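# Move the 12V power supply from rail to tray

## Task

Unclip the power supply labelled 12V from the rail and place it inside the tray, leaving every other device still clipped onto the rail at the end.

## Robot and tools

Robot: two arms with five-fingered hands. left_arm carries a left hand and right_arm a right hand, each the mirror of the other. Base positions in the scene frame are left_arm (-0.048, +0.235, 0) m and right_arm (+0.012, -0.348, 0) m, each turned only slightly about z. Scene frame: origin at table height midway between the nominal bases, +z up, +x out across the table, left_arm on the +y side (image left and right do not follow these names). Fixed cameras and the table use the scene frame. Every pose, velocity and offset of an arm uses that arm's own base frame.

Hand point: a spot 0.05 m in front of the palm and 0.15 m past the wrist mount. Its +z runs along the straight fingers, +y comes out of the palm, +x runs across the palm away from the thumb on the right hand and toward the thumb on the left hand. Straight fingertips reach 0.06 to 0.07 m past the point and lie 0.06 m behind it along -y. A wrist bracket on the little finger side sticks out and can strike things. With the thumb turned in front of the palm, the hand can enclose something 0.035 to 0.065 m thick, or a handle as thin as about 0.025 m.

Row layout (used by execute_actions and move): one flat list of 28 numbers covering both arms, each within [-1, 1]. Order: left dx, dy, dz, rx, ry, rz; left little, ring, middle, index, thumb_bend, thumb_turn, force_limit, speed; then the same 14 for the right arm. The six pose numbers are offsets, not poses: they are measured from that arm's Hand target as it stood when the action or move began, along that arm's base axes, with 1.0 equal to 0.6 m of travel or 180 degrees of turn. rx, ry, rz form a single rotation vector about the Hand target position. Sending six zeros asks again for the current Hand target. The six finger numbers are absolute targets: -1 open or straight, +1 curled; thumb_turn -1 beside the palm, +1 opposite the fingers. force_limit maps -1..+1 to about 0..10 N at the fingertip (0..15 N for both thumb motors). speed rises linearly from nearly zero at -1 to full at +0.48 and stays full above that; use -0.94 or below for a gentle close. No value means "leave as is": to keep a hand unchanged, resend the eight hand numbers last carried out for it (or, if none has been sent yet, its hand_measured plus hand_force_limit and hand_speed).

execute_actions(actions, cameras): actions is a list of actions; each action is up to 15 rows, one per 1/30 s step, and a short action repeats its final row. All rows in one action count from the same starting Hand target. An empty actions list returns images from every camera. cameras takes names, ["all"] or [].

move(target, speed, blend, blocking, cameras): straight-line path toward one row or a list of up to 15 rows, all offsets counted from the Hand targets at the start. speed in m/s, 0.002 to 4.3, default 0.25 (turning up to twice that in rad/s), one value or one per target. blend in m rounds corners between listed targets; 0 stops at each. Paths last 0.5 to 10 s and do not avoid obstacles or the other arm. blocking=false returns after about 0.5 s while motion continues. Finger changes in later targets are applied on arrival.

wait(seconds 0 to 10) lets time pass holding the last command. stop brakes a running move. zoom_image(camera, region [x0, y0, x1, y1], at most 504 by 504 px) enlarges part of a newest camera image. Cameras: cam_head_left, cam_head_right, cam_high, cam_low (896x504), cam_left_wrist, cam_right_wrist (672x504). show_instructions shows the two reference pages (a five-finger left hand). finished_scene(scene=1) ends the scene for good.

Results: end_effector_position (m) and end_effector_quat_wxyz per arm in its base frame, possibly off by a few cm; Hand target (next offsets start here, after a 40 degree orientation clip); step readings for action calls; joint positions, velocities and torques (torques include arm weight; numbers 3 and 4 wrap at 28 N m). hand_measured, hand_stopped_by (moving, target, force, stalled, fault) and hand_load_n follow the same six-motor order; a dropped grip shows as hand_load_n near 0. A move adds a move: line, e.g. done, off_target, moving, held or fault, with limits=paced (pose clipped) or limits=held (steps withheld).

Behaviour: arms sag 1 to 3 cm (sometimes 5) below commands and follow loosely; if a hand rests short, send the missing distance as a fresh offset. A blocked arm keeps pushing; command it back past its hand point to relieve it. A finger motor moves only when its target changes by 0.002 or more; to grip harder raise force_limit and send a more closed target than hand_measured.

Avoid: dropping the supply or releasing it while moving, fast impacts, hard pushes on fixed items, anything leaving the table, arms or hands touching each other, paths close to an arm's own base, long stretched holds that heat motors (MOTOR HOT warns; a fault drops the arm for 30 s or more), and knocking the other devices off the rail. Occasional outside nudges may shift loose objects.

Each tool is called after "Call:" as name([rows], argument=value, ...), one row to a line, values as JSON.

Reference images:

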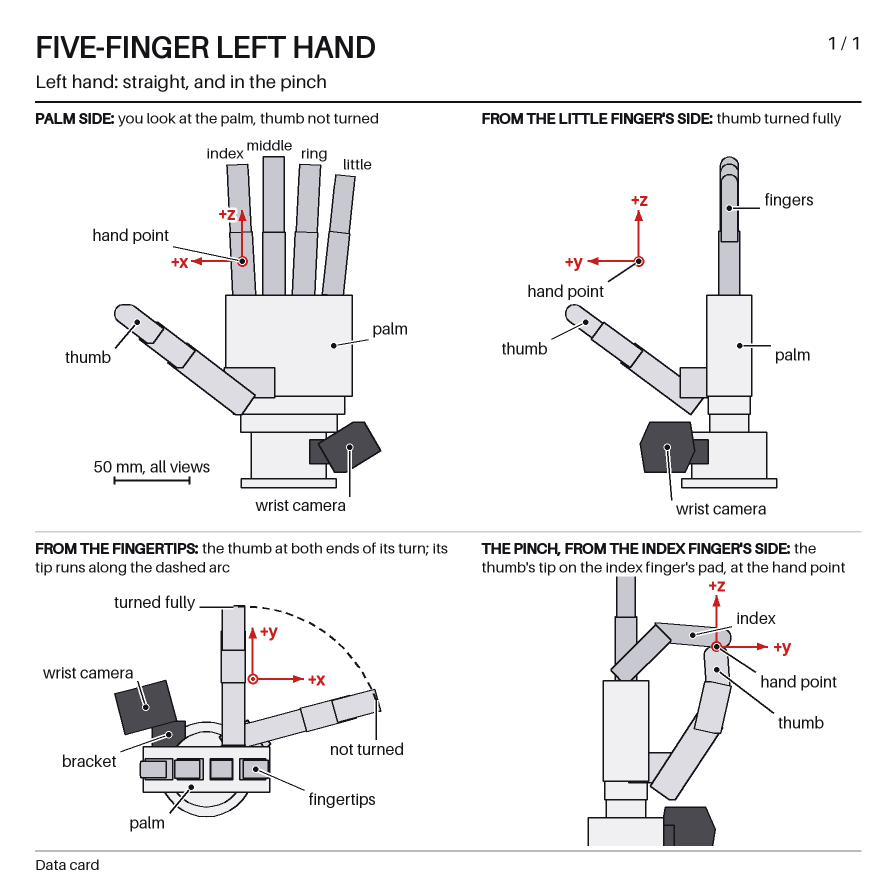

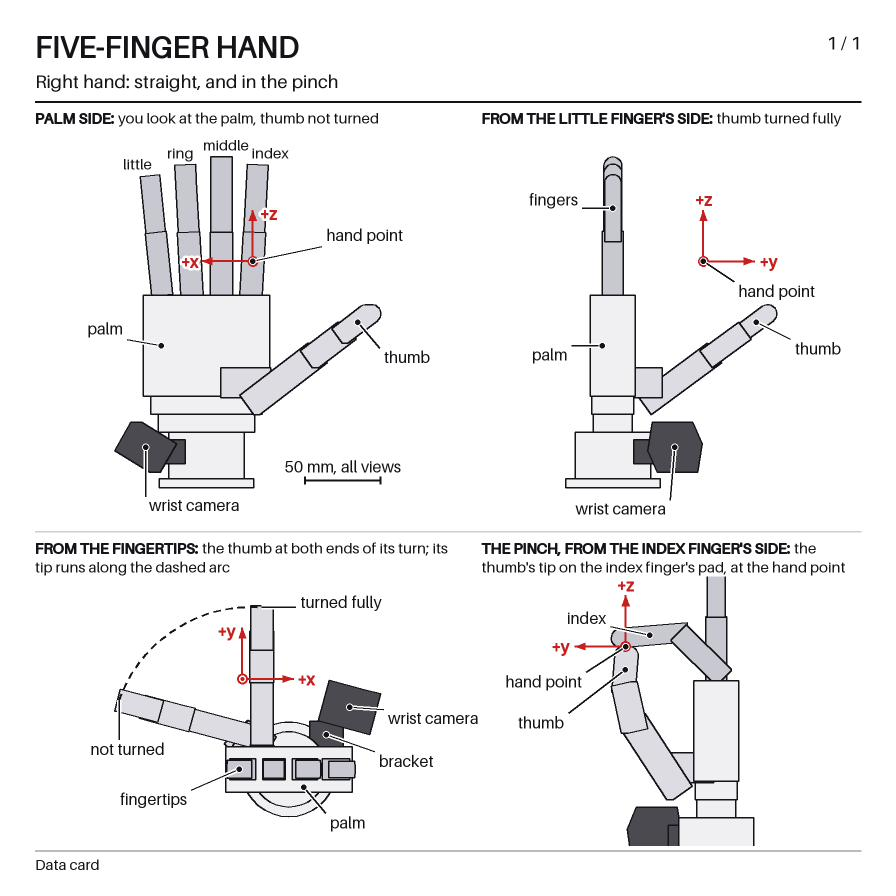

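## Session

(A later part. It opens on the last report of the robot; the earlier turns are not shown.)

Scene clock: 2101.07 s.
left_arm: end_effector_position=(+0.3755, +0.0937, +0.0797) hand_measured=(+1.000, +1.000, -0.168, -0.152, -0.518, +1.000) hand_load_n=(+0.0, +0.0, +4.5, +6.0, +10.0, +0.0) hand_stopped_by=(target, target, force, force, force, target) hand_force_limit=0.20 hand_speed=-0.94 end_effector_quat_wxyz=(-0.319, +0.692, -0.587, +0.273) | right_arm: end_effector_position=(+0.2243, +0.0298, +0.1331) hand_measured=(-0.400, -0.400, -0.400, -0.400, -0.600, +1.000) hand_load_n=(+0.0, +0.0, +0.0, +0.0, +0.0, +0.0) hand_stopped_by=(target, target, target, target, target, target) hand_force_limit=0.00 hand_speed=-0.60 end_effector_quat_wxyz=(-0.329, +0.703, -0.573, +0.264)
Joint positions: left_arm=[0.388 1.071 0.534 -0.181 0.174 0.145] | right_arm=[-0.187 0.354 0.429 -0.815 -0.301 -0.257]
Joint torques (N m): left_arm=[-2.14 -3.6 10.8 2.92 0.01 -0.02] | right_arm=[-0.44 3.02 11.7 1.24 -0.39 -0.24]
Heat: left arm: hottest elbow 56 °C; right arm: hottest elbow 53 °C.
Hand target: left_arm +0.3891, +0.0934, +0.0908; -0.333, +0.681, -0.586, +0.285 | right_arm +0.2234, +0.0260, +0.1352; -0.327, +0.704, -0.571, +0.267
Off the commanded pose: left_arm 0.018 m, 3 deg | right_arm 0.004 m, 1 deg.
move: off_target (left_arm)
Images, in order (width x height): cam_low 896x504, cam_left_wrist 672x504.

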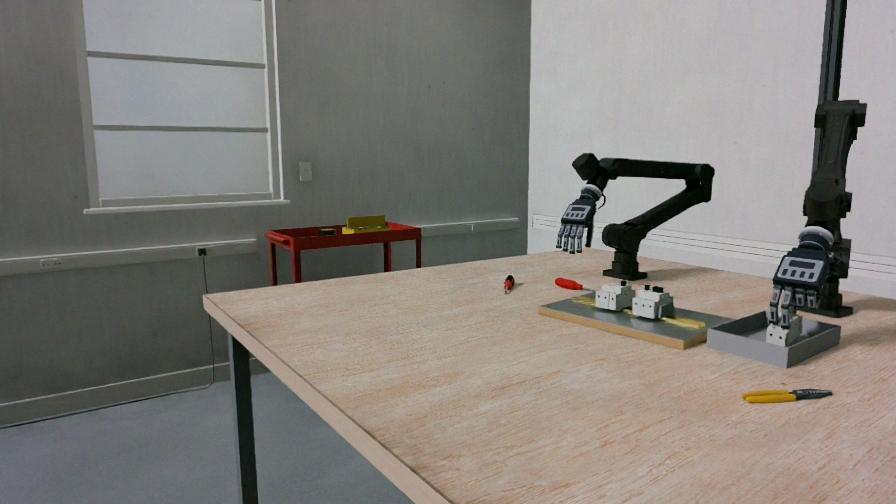

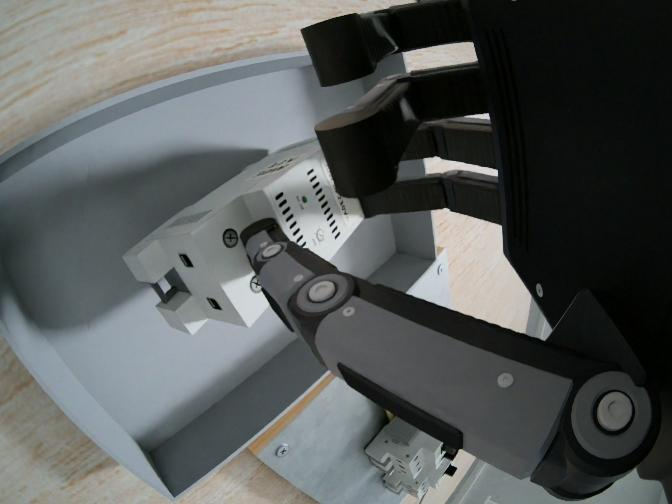

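Call:
move(target=[0.0,0,-0.009,0,0,0,1,1,0.35,0.35,0.3,1,0.2,-0.94,0,0,0,0,0,0,-0.4,-0.4,-0.4,-0.4,-0.6,1,0,-0.6], speed=0.03, cameras=[])

Call:
move(target=[0.0,0,-0.009,0,0,0,1,1,0.35,0.35,0.3,1,0.2,-0.94,0,0,0,0,0,0,-0.4,-0.4,-0.4,-0.4,-0.6,1,0,-0.6], speed=0.03, cameras=["cam_low","cam_left_wrist"])

Call:
zoom_image(camera="cam_low", region=[700, 220, 880, 380])

Scene clock: 2109.07 s.
left_arm: end_effector_position=(+0.3771, +0.0943, +0.0773) hand_measured=(+1.000, +1.000, -0.168, -0.152, -0.518, +1.000) hand_load_n=(+0.0, +0.0, +5.0, +6.0, +10.0, +0.0) hand_stopped_by=(target, target, force, force, force, target) hand_force_limit=0.20 hand_speed=-0.94 end_effector_quat_wxyz=(-0.322, +0.691, -0.586, +0.274) | right_arm: end_effector_position=(+0.2243, +0.0298, +0.1331) hand_measured=(-0.400, -0.400, -0.400, -0.400, -0.600, +1.000) hand_load_n=(+0.0, +0.0, +0.0, +0.0, +0.0, +0.0) hand_stopped_by=(target, target, target, target, target, target) hand_force_limit=0.00 hand_speed=-0.60 end_effector_quat_wxyz=(-0.329, +0.703, -0.573, +0.264)
Joint positions: left_arm=[0.388 1.078 0.528 -0.16 0.174 0.145] | right_arm=[-0.187 0.354 0.429 -0.815 -0.301 -0.257]
Joint torques (N m): left_arm=[-1.38 -3.6 10.52 2.88 -0.02 -0.02] | right_arm=[-1.26 2.2 11.58 1.09 -0.39 -0.18]
Heat: left arm: hottest elbow 56 °C; right arm: hottest elbow 54 °C.
Hand target: left_arm +0.3891, +0.0934, +0.0854; -0.333, +0.681, -0.586, +0.285 | right_arm +0.2234, +0.0260, +0.1352; -0.327, +0.704, -0.571, +0.267
Off the commanded pose: left_arm 0.015 m, 2 deg | right_arm 0.004 m, 1 deg.
move: off_target (left_arm)
No camera images: "cameras" was empty.

Scene clock: 2110.07 s.
left_arm: end_effector_position=(+0.3800, +0.0955, +0.0767) hand_measured=(+1.000, +1.000, -0.168, -0.152, -0.518, +1.000) hand_load_n=(+0.0, +0.0, +4.0, +6.5, +10.0, +0.0) hand_stopped_by=(target, target, force, force, force, target) hand_force_limit=0.20 hand_speed=-0.94 end_effector_quat_wxyz=(-0.327, +0.688, -0.585, +0.277) | right_arm: end_effector_position=(+0.2243, +0.0298, +0.1331) hand_measured=(-0.400, -0.400, -0.400, -0.400, -0.600, +1.000) hand_load_n=(+0.0, +0.0, +0.0, +0.0, +0.0, +0.0) hand_stopped_by=(target, target, target, target, target, target) hand_force_limit=0.00 hand_speed=-0.60 end_effector_quat_wxyz=(-0.329, +0.703, -0.573, +0.264)
Joint positions: left_arm=[0.388 1.085 0.523 -0.135 0.174 0.145] | right_arm=[-0.187 0.354 0.429 -0.815 -0.301 -0.257]
Joint torques (N m): left_arm=[-1.73 -3.9 10.11 2.78 0.07 -0.03] | right_arm=[-1.03 2.61 11.62 1.07 -0.36 -0.22]
Heat: left arm: hottest elbow 56 °C; right arm: hottest elbow 54 °C.
Hand target: left_arm +0.3891, +0.0934, +0.0800; -0.333, +0.681, -0.586, +0.285 | right_arm +0.2234, +0.0260, +0.1352; -0.327, +0.704, -0.571, +0.267
Off the commanded pose: left_arm 0.010 m, 1 deg | right_arm 0.004 m, 1 deg.
move: done
Images, in order (width x height): cam_low 896x504, cam_left_wrist 672x504.

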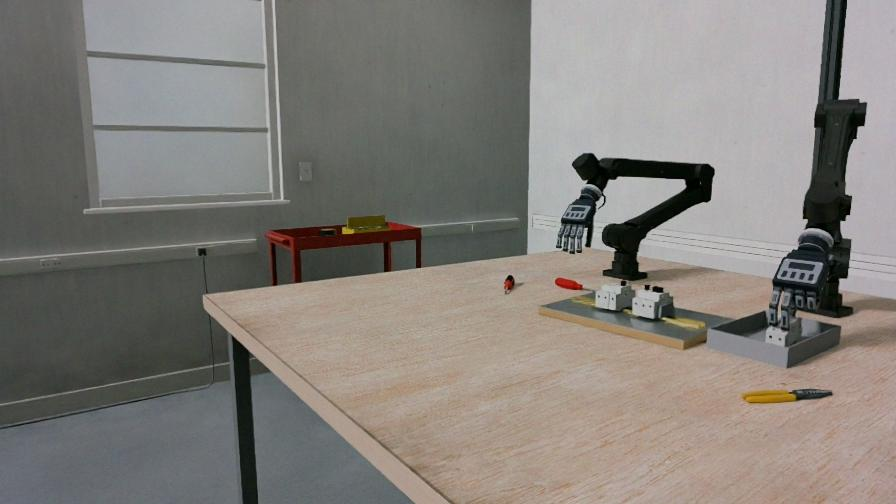

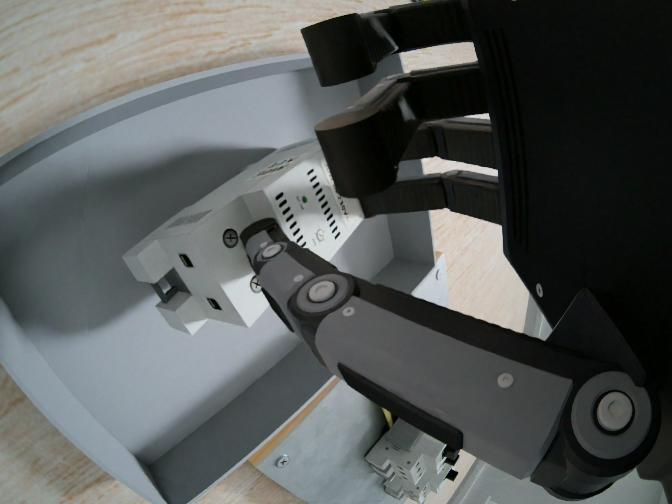

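Scaled by 2.800 from the camera's 896x504 image, which has a finer 1280x720 frame.

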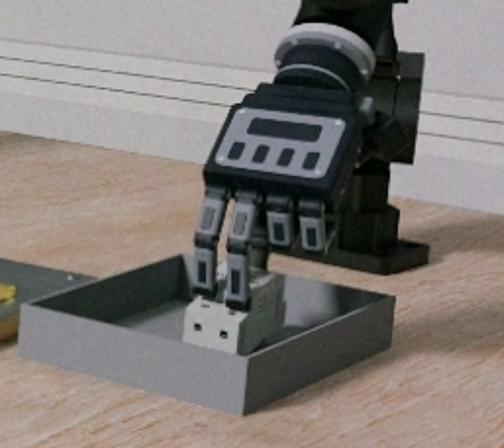

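Call:
move(target=[0.0,0,-0.009,0,0,0,1,1,0.35,0.35,0.3,1,0.2,-0.94,0,0,0,0,0,0,-0.4,-0.4,-0.4,-0.4,-0.6,1,0,-0.6], speed=0.03, cameras=["cam_left_wrist"])

Scene clock: 2115.13 s.
left_arm: end_effector_position=(+0.3820, +0.0959, +0.0748) hand_measured=(+1.000, +1.000, -0.168, -0.152, -0.518, +1.000) hand_load_n=(+0.0, +0.0, +4.0, +6.0, +10.0, +0.0) hand_stopped_by=(target, target, force, force, force, target) hand_force_limit=0.20 hand_speed=-0.94 end_effector_quat_wxyz=(-0.330, +0.688, -0.582, +0.280) | right_arm: end_effector_position=(+0.2243, +0.0298, +0.1331) hand_measured=(-0.400, -0.400, -0.400, -0.400, -0.600, +1.000) hand_load_n=(+0.0, +0.0, +0.0, +0.0, +0.0, +0.0) hand_stopped_by=(target, target, target, target, target, target) hand_force_limit=0.00 hand_speed=-0.60 end_effector_quat_wxyz=(-0.329, +0.703, -0.573, +0.264)
Joint positions: left_arm=[0.388 1.092 0.517 -0.112 0.174 0.139] | right_arm=[-0.187 0.354 0.429 -0.815 -0.301 -0.257]
Joint torques (N m): left_arm=[-1.55 -2.84 9.58 2.45 -0.04 -0.03] | right_arm=[-0.56 2.61 11.77 0.81 -0.36 -0.22]
Heat: left arm: hottest elbow 55 °C; right arm: hottest elbow 54 °C.
Hand target: left_arm +0.3891, +0.0934, +0.0746; -0.333, +0.681, -0.586, +0.285 | right_arm +0.2234, +0.0260, +0.1352; -0.327, +0.704, -0.571, +0.267
Off the commanded pose: left_arm 0.008 m, 1 deg | right_arm 0.004 m, 1 deg.
move: done
Images, in order (width x height): cam_left_wrist 672x504.

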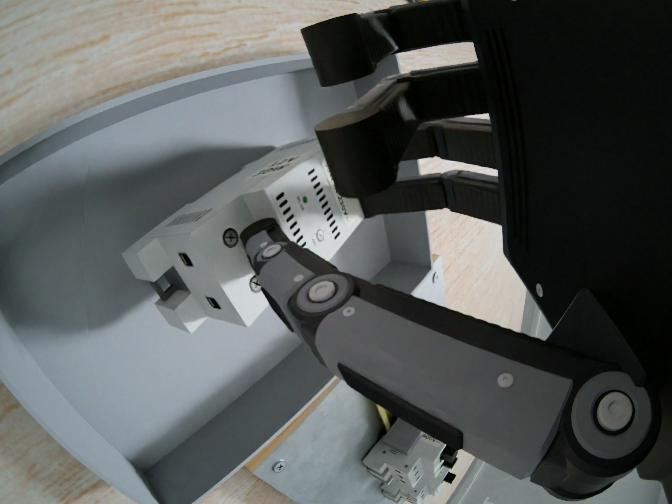

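Call:
move([
  [0,0,0,0,0,0,1,1,-0.21,-0.2,-0.55,1,0.2,-0.94,0,0,0,0,0,0,-0.4,-0.4,-0.4,-0.4,-0.6,1,0,-0.6],
  [0,0,0,0,0,0,1,1,-0.32,-0.32,-0.62,1,0.2,-0.9,0,0,0,0,0,0,-0.4,-0.4,-0.4,-0.4,-0.6,1,0,-0.6],
], speed=0.03, cameras=["cam_left_wrist"])

Scene clock: 2120.60 s.
left_arm: end_effector_position=(+0.3823, +0.0954, +0.0739) hand_measured=(+1.000, +1.000, -0.320, -0.320, -0.620, +1.000) hand_load_n=(+0.0, +0.0, -0.5, +0.0, +0.0, +0.0) hand_stopped_by=(target, target, target, target, target, target) hand_force_limit=0.20 hand_speed=-0.90 end_effector_quat_wxyz=(-0.329, +0.688, -0.583, +0.280) | right_arm: end_effector_position=(+0.2243, +0.0298, +0.1331) hand_measured=(-0.400, -0.400, -0.400, -0.400, -0.600, +1.000) hand_load_n=(+0.0, +0.0, +0.0, +0.0, +0.0, +0.0) hand_stopped_by=(target, target, target, target, target, target) hand_force_limit=0.00 hand_speed=-0.60 end_effector_quat_wxyz=(-0.329, +0.703, -0.573, +0.264)
Joint positions: left_arm=[0.387 1.095 0.517 -0.111 0.174 0.139] | right_arm=[-0.187 0.354 0.429 -0.815 -0.301 -0.257]
Joint torques (N m): left_arm=[-1.26 -3.6 9.61 2.44 -0.04 0.01] | right_arm=[-0.85 2.96 11.66 1.13 -0.39 -0.21]
Heat: left arm: hottest elbow 55 °C; right arm: hottest elbow 54 °C.
Hand target: left_arm +0.3891, +0.0934, +0.0746; -0.333, +0.681, -0.586, +0.285 | right_arm +0.2234, +0.0260, +0.1352; -0.327, +0.704, -0.571, +0.267
Off the commanded pose: left_arm 0.007 m, 1 deg | right_arm 0.004 m, 1 deg.
move: done
Images, in order (width x height): cam_left_wrist 672x504.

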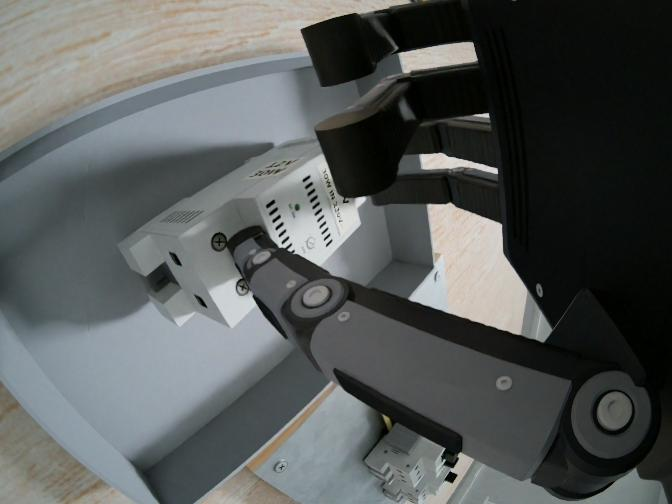

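Call:
move([
  [0,0,0,0,0,0,1,1,-0.7,-0.7,-0.9,1,0.2,-0.6,0,0,0,0,0,0,-0.4,-0.4,-0.4,-0.4,-0.6,1,0,-0.6],
  [0,0,0.06,0,0,0,1,1,-0.7,-0.7,-0.9,1,0.2,-0.6,0,0,0,0,0,0,-0.4,-0.4,-0.4,-0.4,-0.6,1,0,-0.6],
], speed=0.04, cameras=["cam_left_wrist","cam_low"])

Scene clock: 2126.13 s.
left_arm: end_effector_position=(+0.3698, +0.0903, +0.0799) hand_measured=(+1.000, +1.000, -0.700, -0.700, -0.900, +1.000) hand_load_n=(+0.0, +0.0, +0.0, +0.0, +0.0, +0.0) hand_stopped_by=(target, target, target, target, target, target) hand_force_limit=0.20 hand_speed=-0.60 end_effector_quat_wxyz=(-0.310, +0.697, -0.587, +0.270) | right_arm: end_effector_position=(+0.2243, +0.0298, +0.1331) hand_measured=(-0.400, -0.400, -0.400, -0.400, -0.600, +1.000) hand_load_n=(-0.5, +0.0, +0.0, +0.0, +0.0, +0.0) hand_stopped_by=(target, target, target, target, target, target) hand_force_limit=0.00 hand_speed=-0.60 end_effector_quat_wxyz=(-0.329, +0.703, -0.573, +0.264)
Joint positions: left_arm=[0.387 1.057 0.534 -0.213 0.174 0.139] | right_arm=[-0.187 0.354 0.429 -0.815 -0.301 -0.257]
Joint torques (N m): left_arm=[-1.08 -4.84 14.04 0.95 -0.01 -0.01] | right_arm=[-0.62 2.84 11.49 1.06 -0.41 -0.19]
Heat: left arm: hottest elbow 55 °C; right arm: hottest elbow 54 °C.
Hand target: left_arm +0.3891, +0.0934, +0.1106; -0.333, +0.681, -0.586, +0.285 | right_arm +0.2234, +0.0260, +0.1352; -0.327, +0.704, -0.571, +0.267
Off the commanded pose: left_arm 0.036 m, 4 deg | right_arm 0.004 m, 1 deg.
move: off_target (left_arm)
Images, in order (width x height): cam_low 896x504, cam_left_wrist 672x504.

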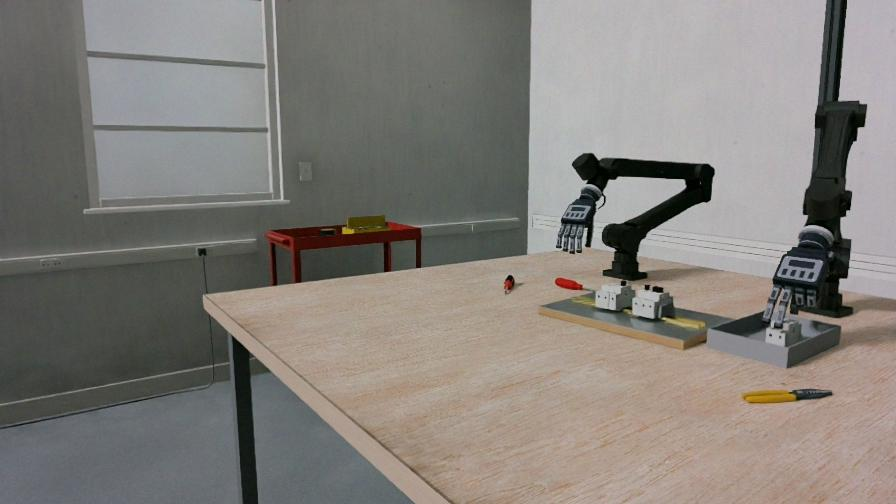

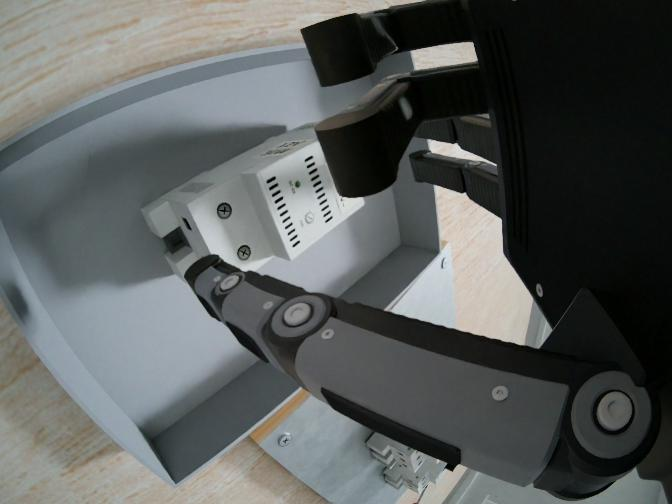

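Call:
move([
  [0,0,0.15,0,0,0,1,1,-0.7,-0.7,-0.9,1,0.2,-0.6,0,0,0,0,0,0,-0.4,-0.4,-0.4,-0.4,-0.6,1,0,-0.6],
  [-0.15,0.1,0.2,0,0,0,0,0,-0.7,-0.7,-0.9,1,0.2,-0.6,0,0,0,0,0,0,-0.4,-0.4,-0.4,-0.4,-0.6,1,0,-0.6],
], speed=0.1, cameras=["all"])

Call:
zoom_image(camera="cam_low", region=[540, 240, 880, 380])

Call:
zoom_image(camera="cam_high", region=[320, 130, 500, 370])

Scene clock: 2135.43 s.
left_arm: end_effector_position=(+0.2909, +0.1462, +0.1972) hand_measured=(+0.000, +0.000, -0.700, -0.700, -0.900, +1.000) hand_load_n=(+0.0, +0.0, +0.0, +0.0, +0.0, +0.0) hand_stopped_by=(target, target, target, target, target, target) hand_force_limit=0.20 hand_speed=-0.60 end_effector_quat_wxyz=(-0.303, +0.701, -0.582, +0.280) | right_arm: end_effector_position=(+0.2243, +0.0298, +0.1331) hand_measured=(-0.400, -0.400, -0.400, -0.400, -0.600, +1.000) hand_load_n=(+0.0, +0.0, +0.0, +0.0, +0.0, -0.5) hand_stopped_by=(target, target, target, target, target, target) hand_force_limit=0.00 hand_speed=-0.60 end_effector_quat_wxyz=(-0.329, +0.703, -0.573, +0.264)
Joint positions: left_arm=[0.746 0.821 0.741 -0.741 0.447 0.381] | right_arm=[-0.187 0.354 0.429 -0.815 -0.301 -0.257]
Joint torques (N m): left_arm=[-0.91 -3.37 15.76 0.85 0.41 0.1] | right_arm=[-1.08 2.49 11.73 1.11 -0.39 -0.21]
Heat: left arm: hottest elbow 56 °C; right arm: hottest elbow 54 °C.
Hand target: left_arm +0.2991, +0.1534, +0.2306; -0.333, +0.681, -0.586, +0.285 | right_arm +0.2234, +0.0260, +0.1352; -0.327, +0.704, -0.571, +0.267
Off the commanded pose: left_arm 0.035 m, 4 deg | right_arm 0.004 m, 1 deg.
move: off_target (left_arm); target 2's new numbers were sent with left_arm's hand 0.035 m and 4 deg from that target

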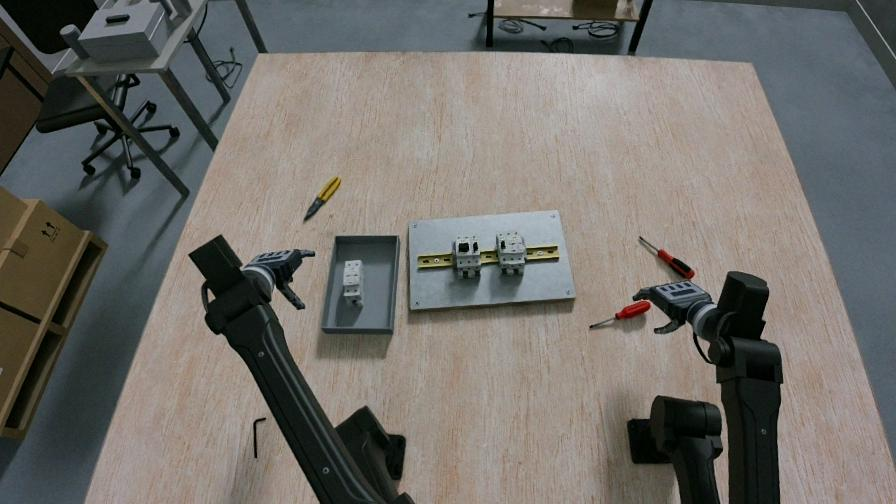

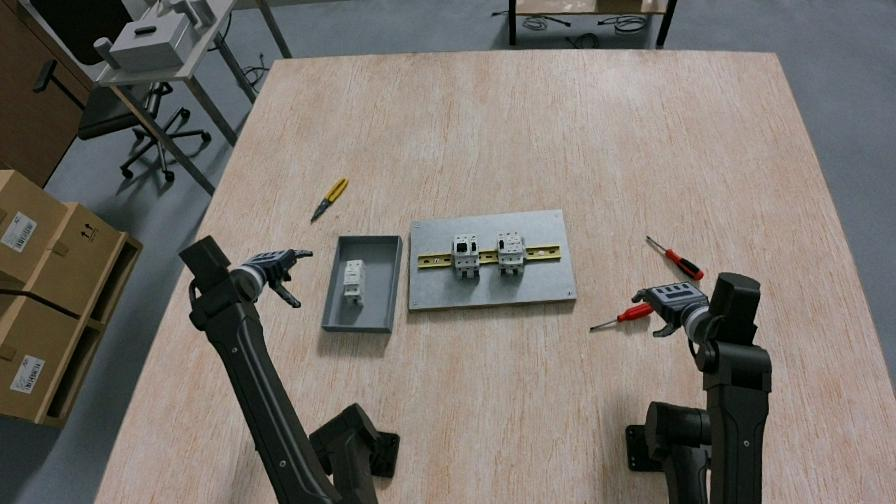

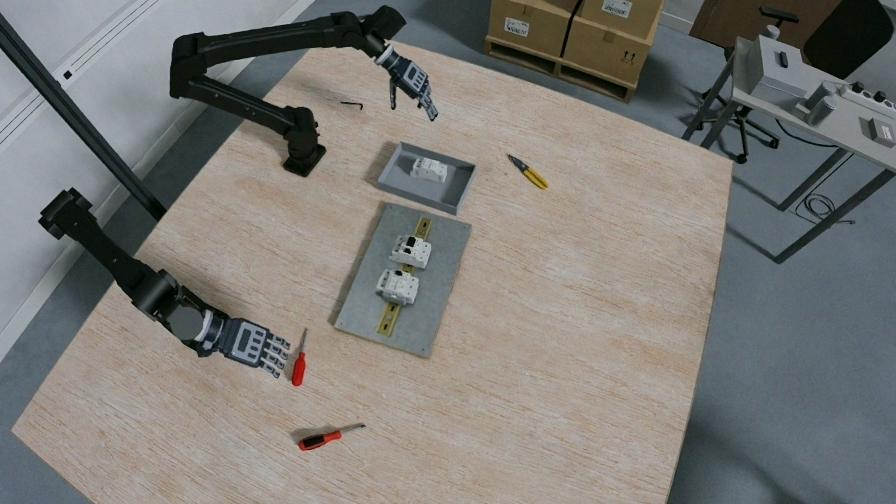

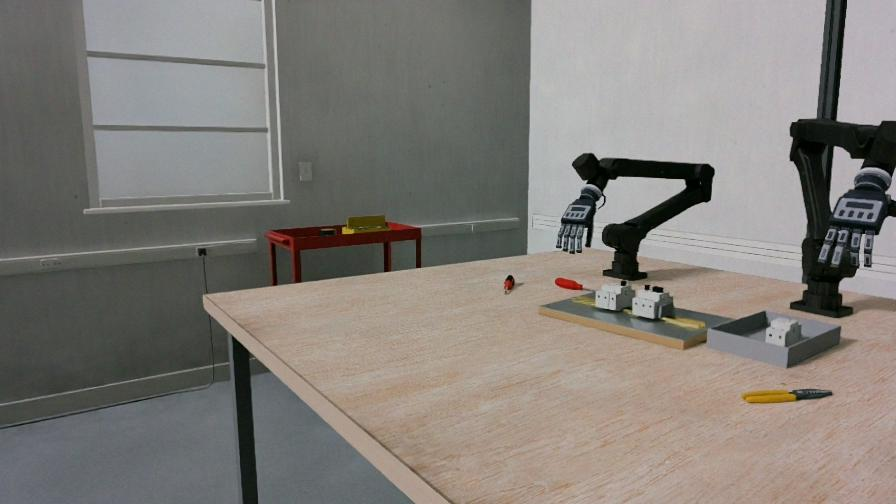

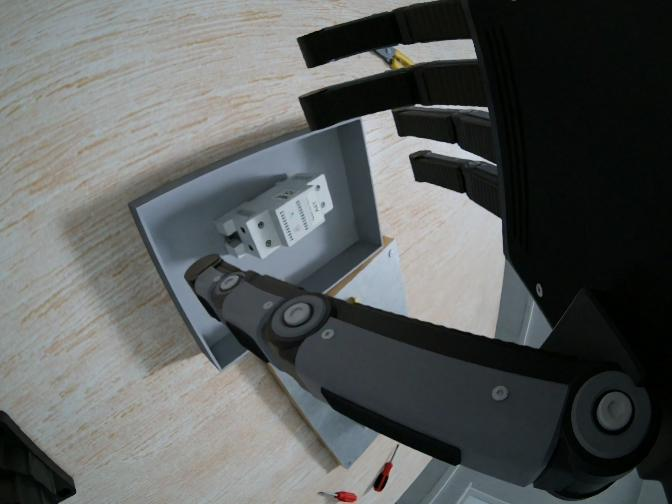

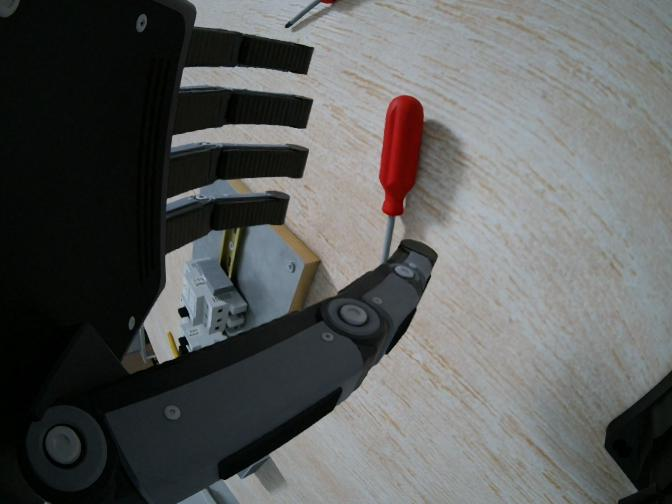

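Scaled by 1.482 from the camera's 896x504 image, which has a finer 1280x720 frame.

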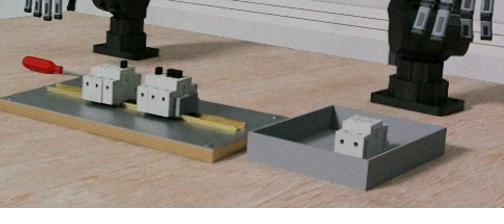

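Scaled by 2.100 from the camera's 896x504 image, which has a finer 1280x720 frame.

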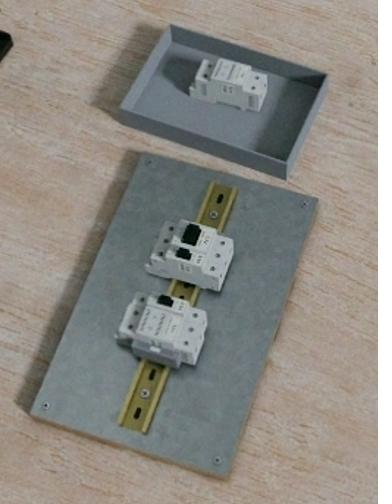

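Call:
zoom_image(camera="cam_high", region=[370, 225, 440, 310])

Call:
zoom_image(camera="cam_low", region=[580, 270, 700, 330])

Call:
zoom_image(camera="cam_head_right", region=[400, 200, 590, 320])

Call:
zoom_image(camera="cam_right_wrist", region=[150, 170, 330, 370])

Scaled by 5.929 from the camera's 896x504 image, which has a finer 1280x720 frame.

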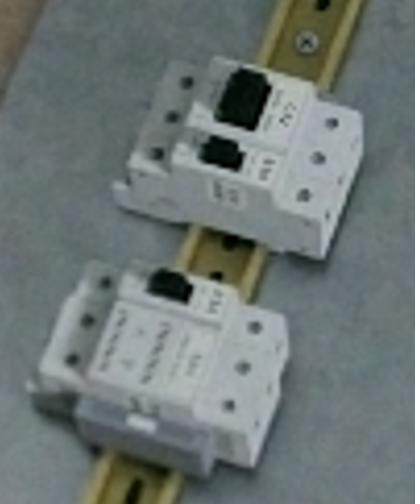

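Scaled by 4.200 from the camera's 896x504 image, which has a finer 1280x720 frame.

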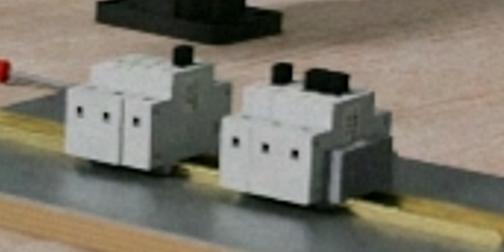

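Scaled by 2.653 from the camera's 896x504 image, which has a finer 1280x720 frame.

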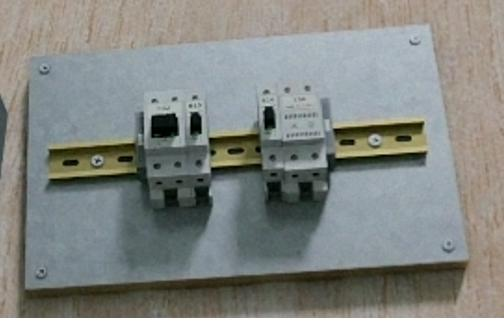

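Scaled by 2.520 from the camera's 672x504 image, which has a finer 960x720 frame.

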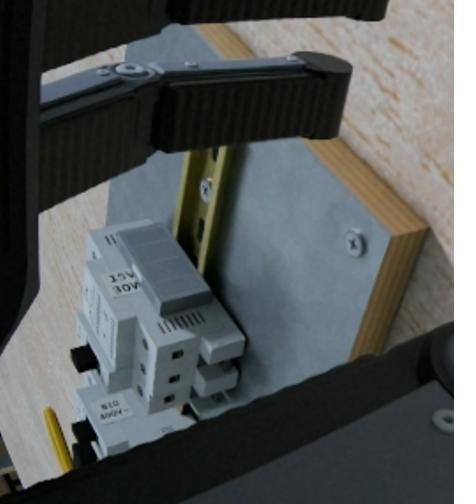

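Call:
finished_scene()

The scene is finished: the task was done.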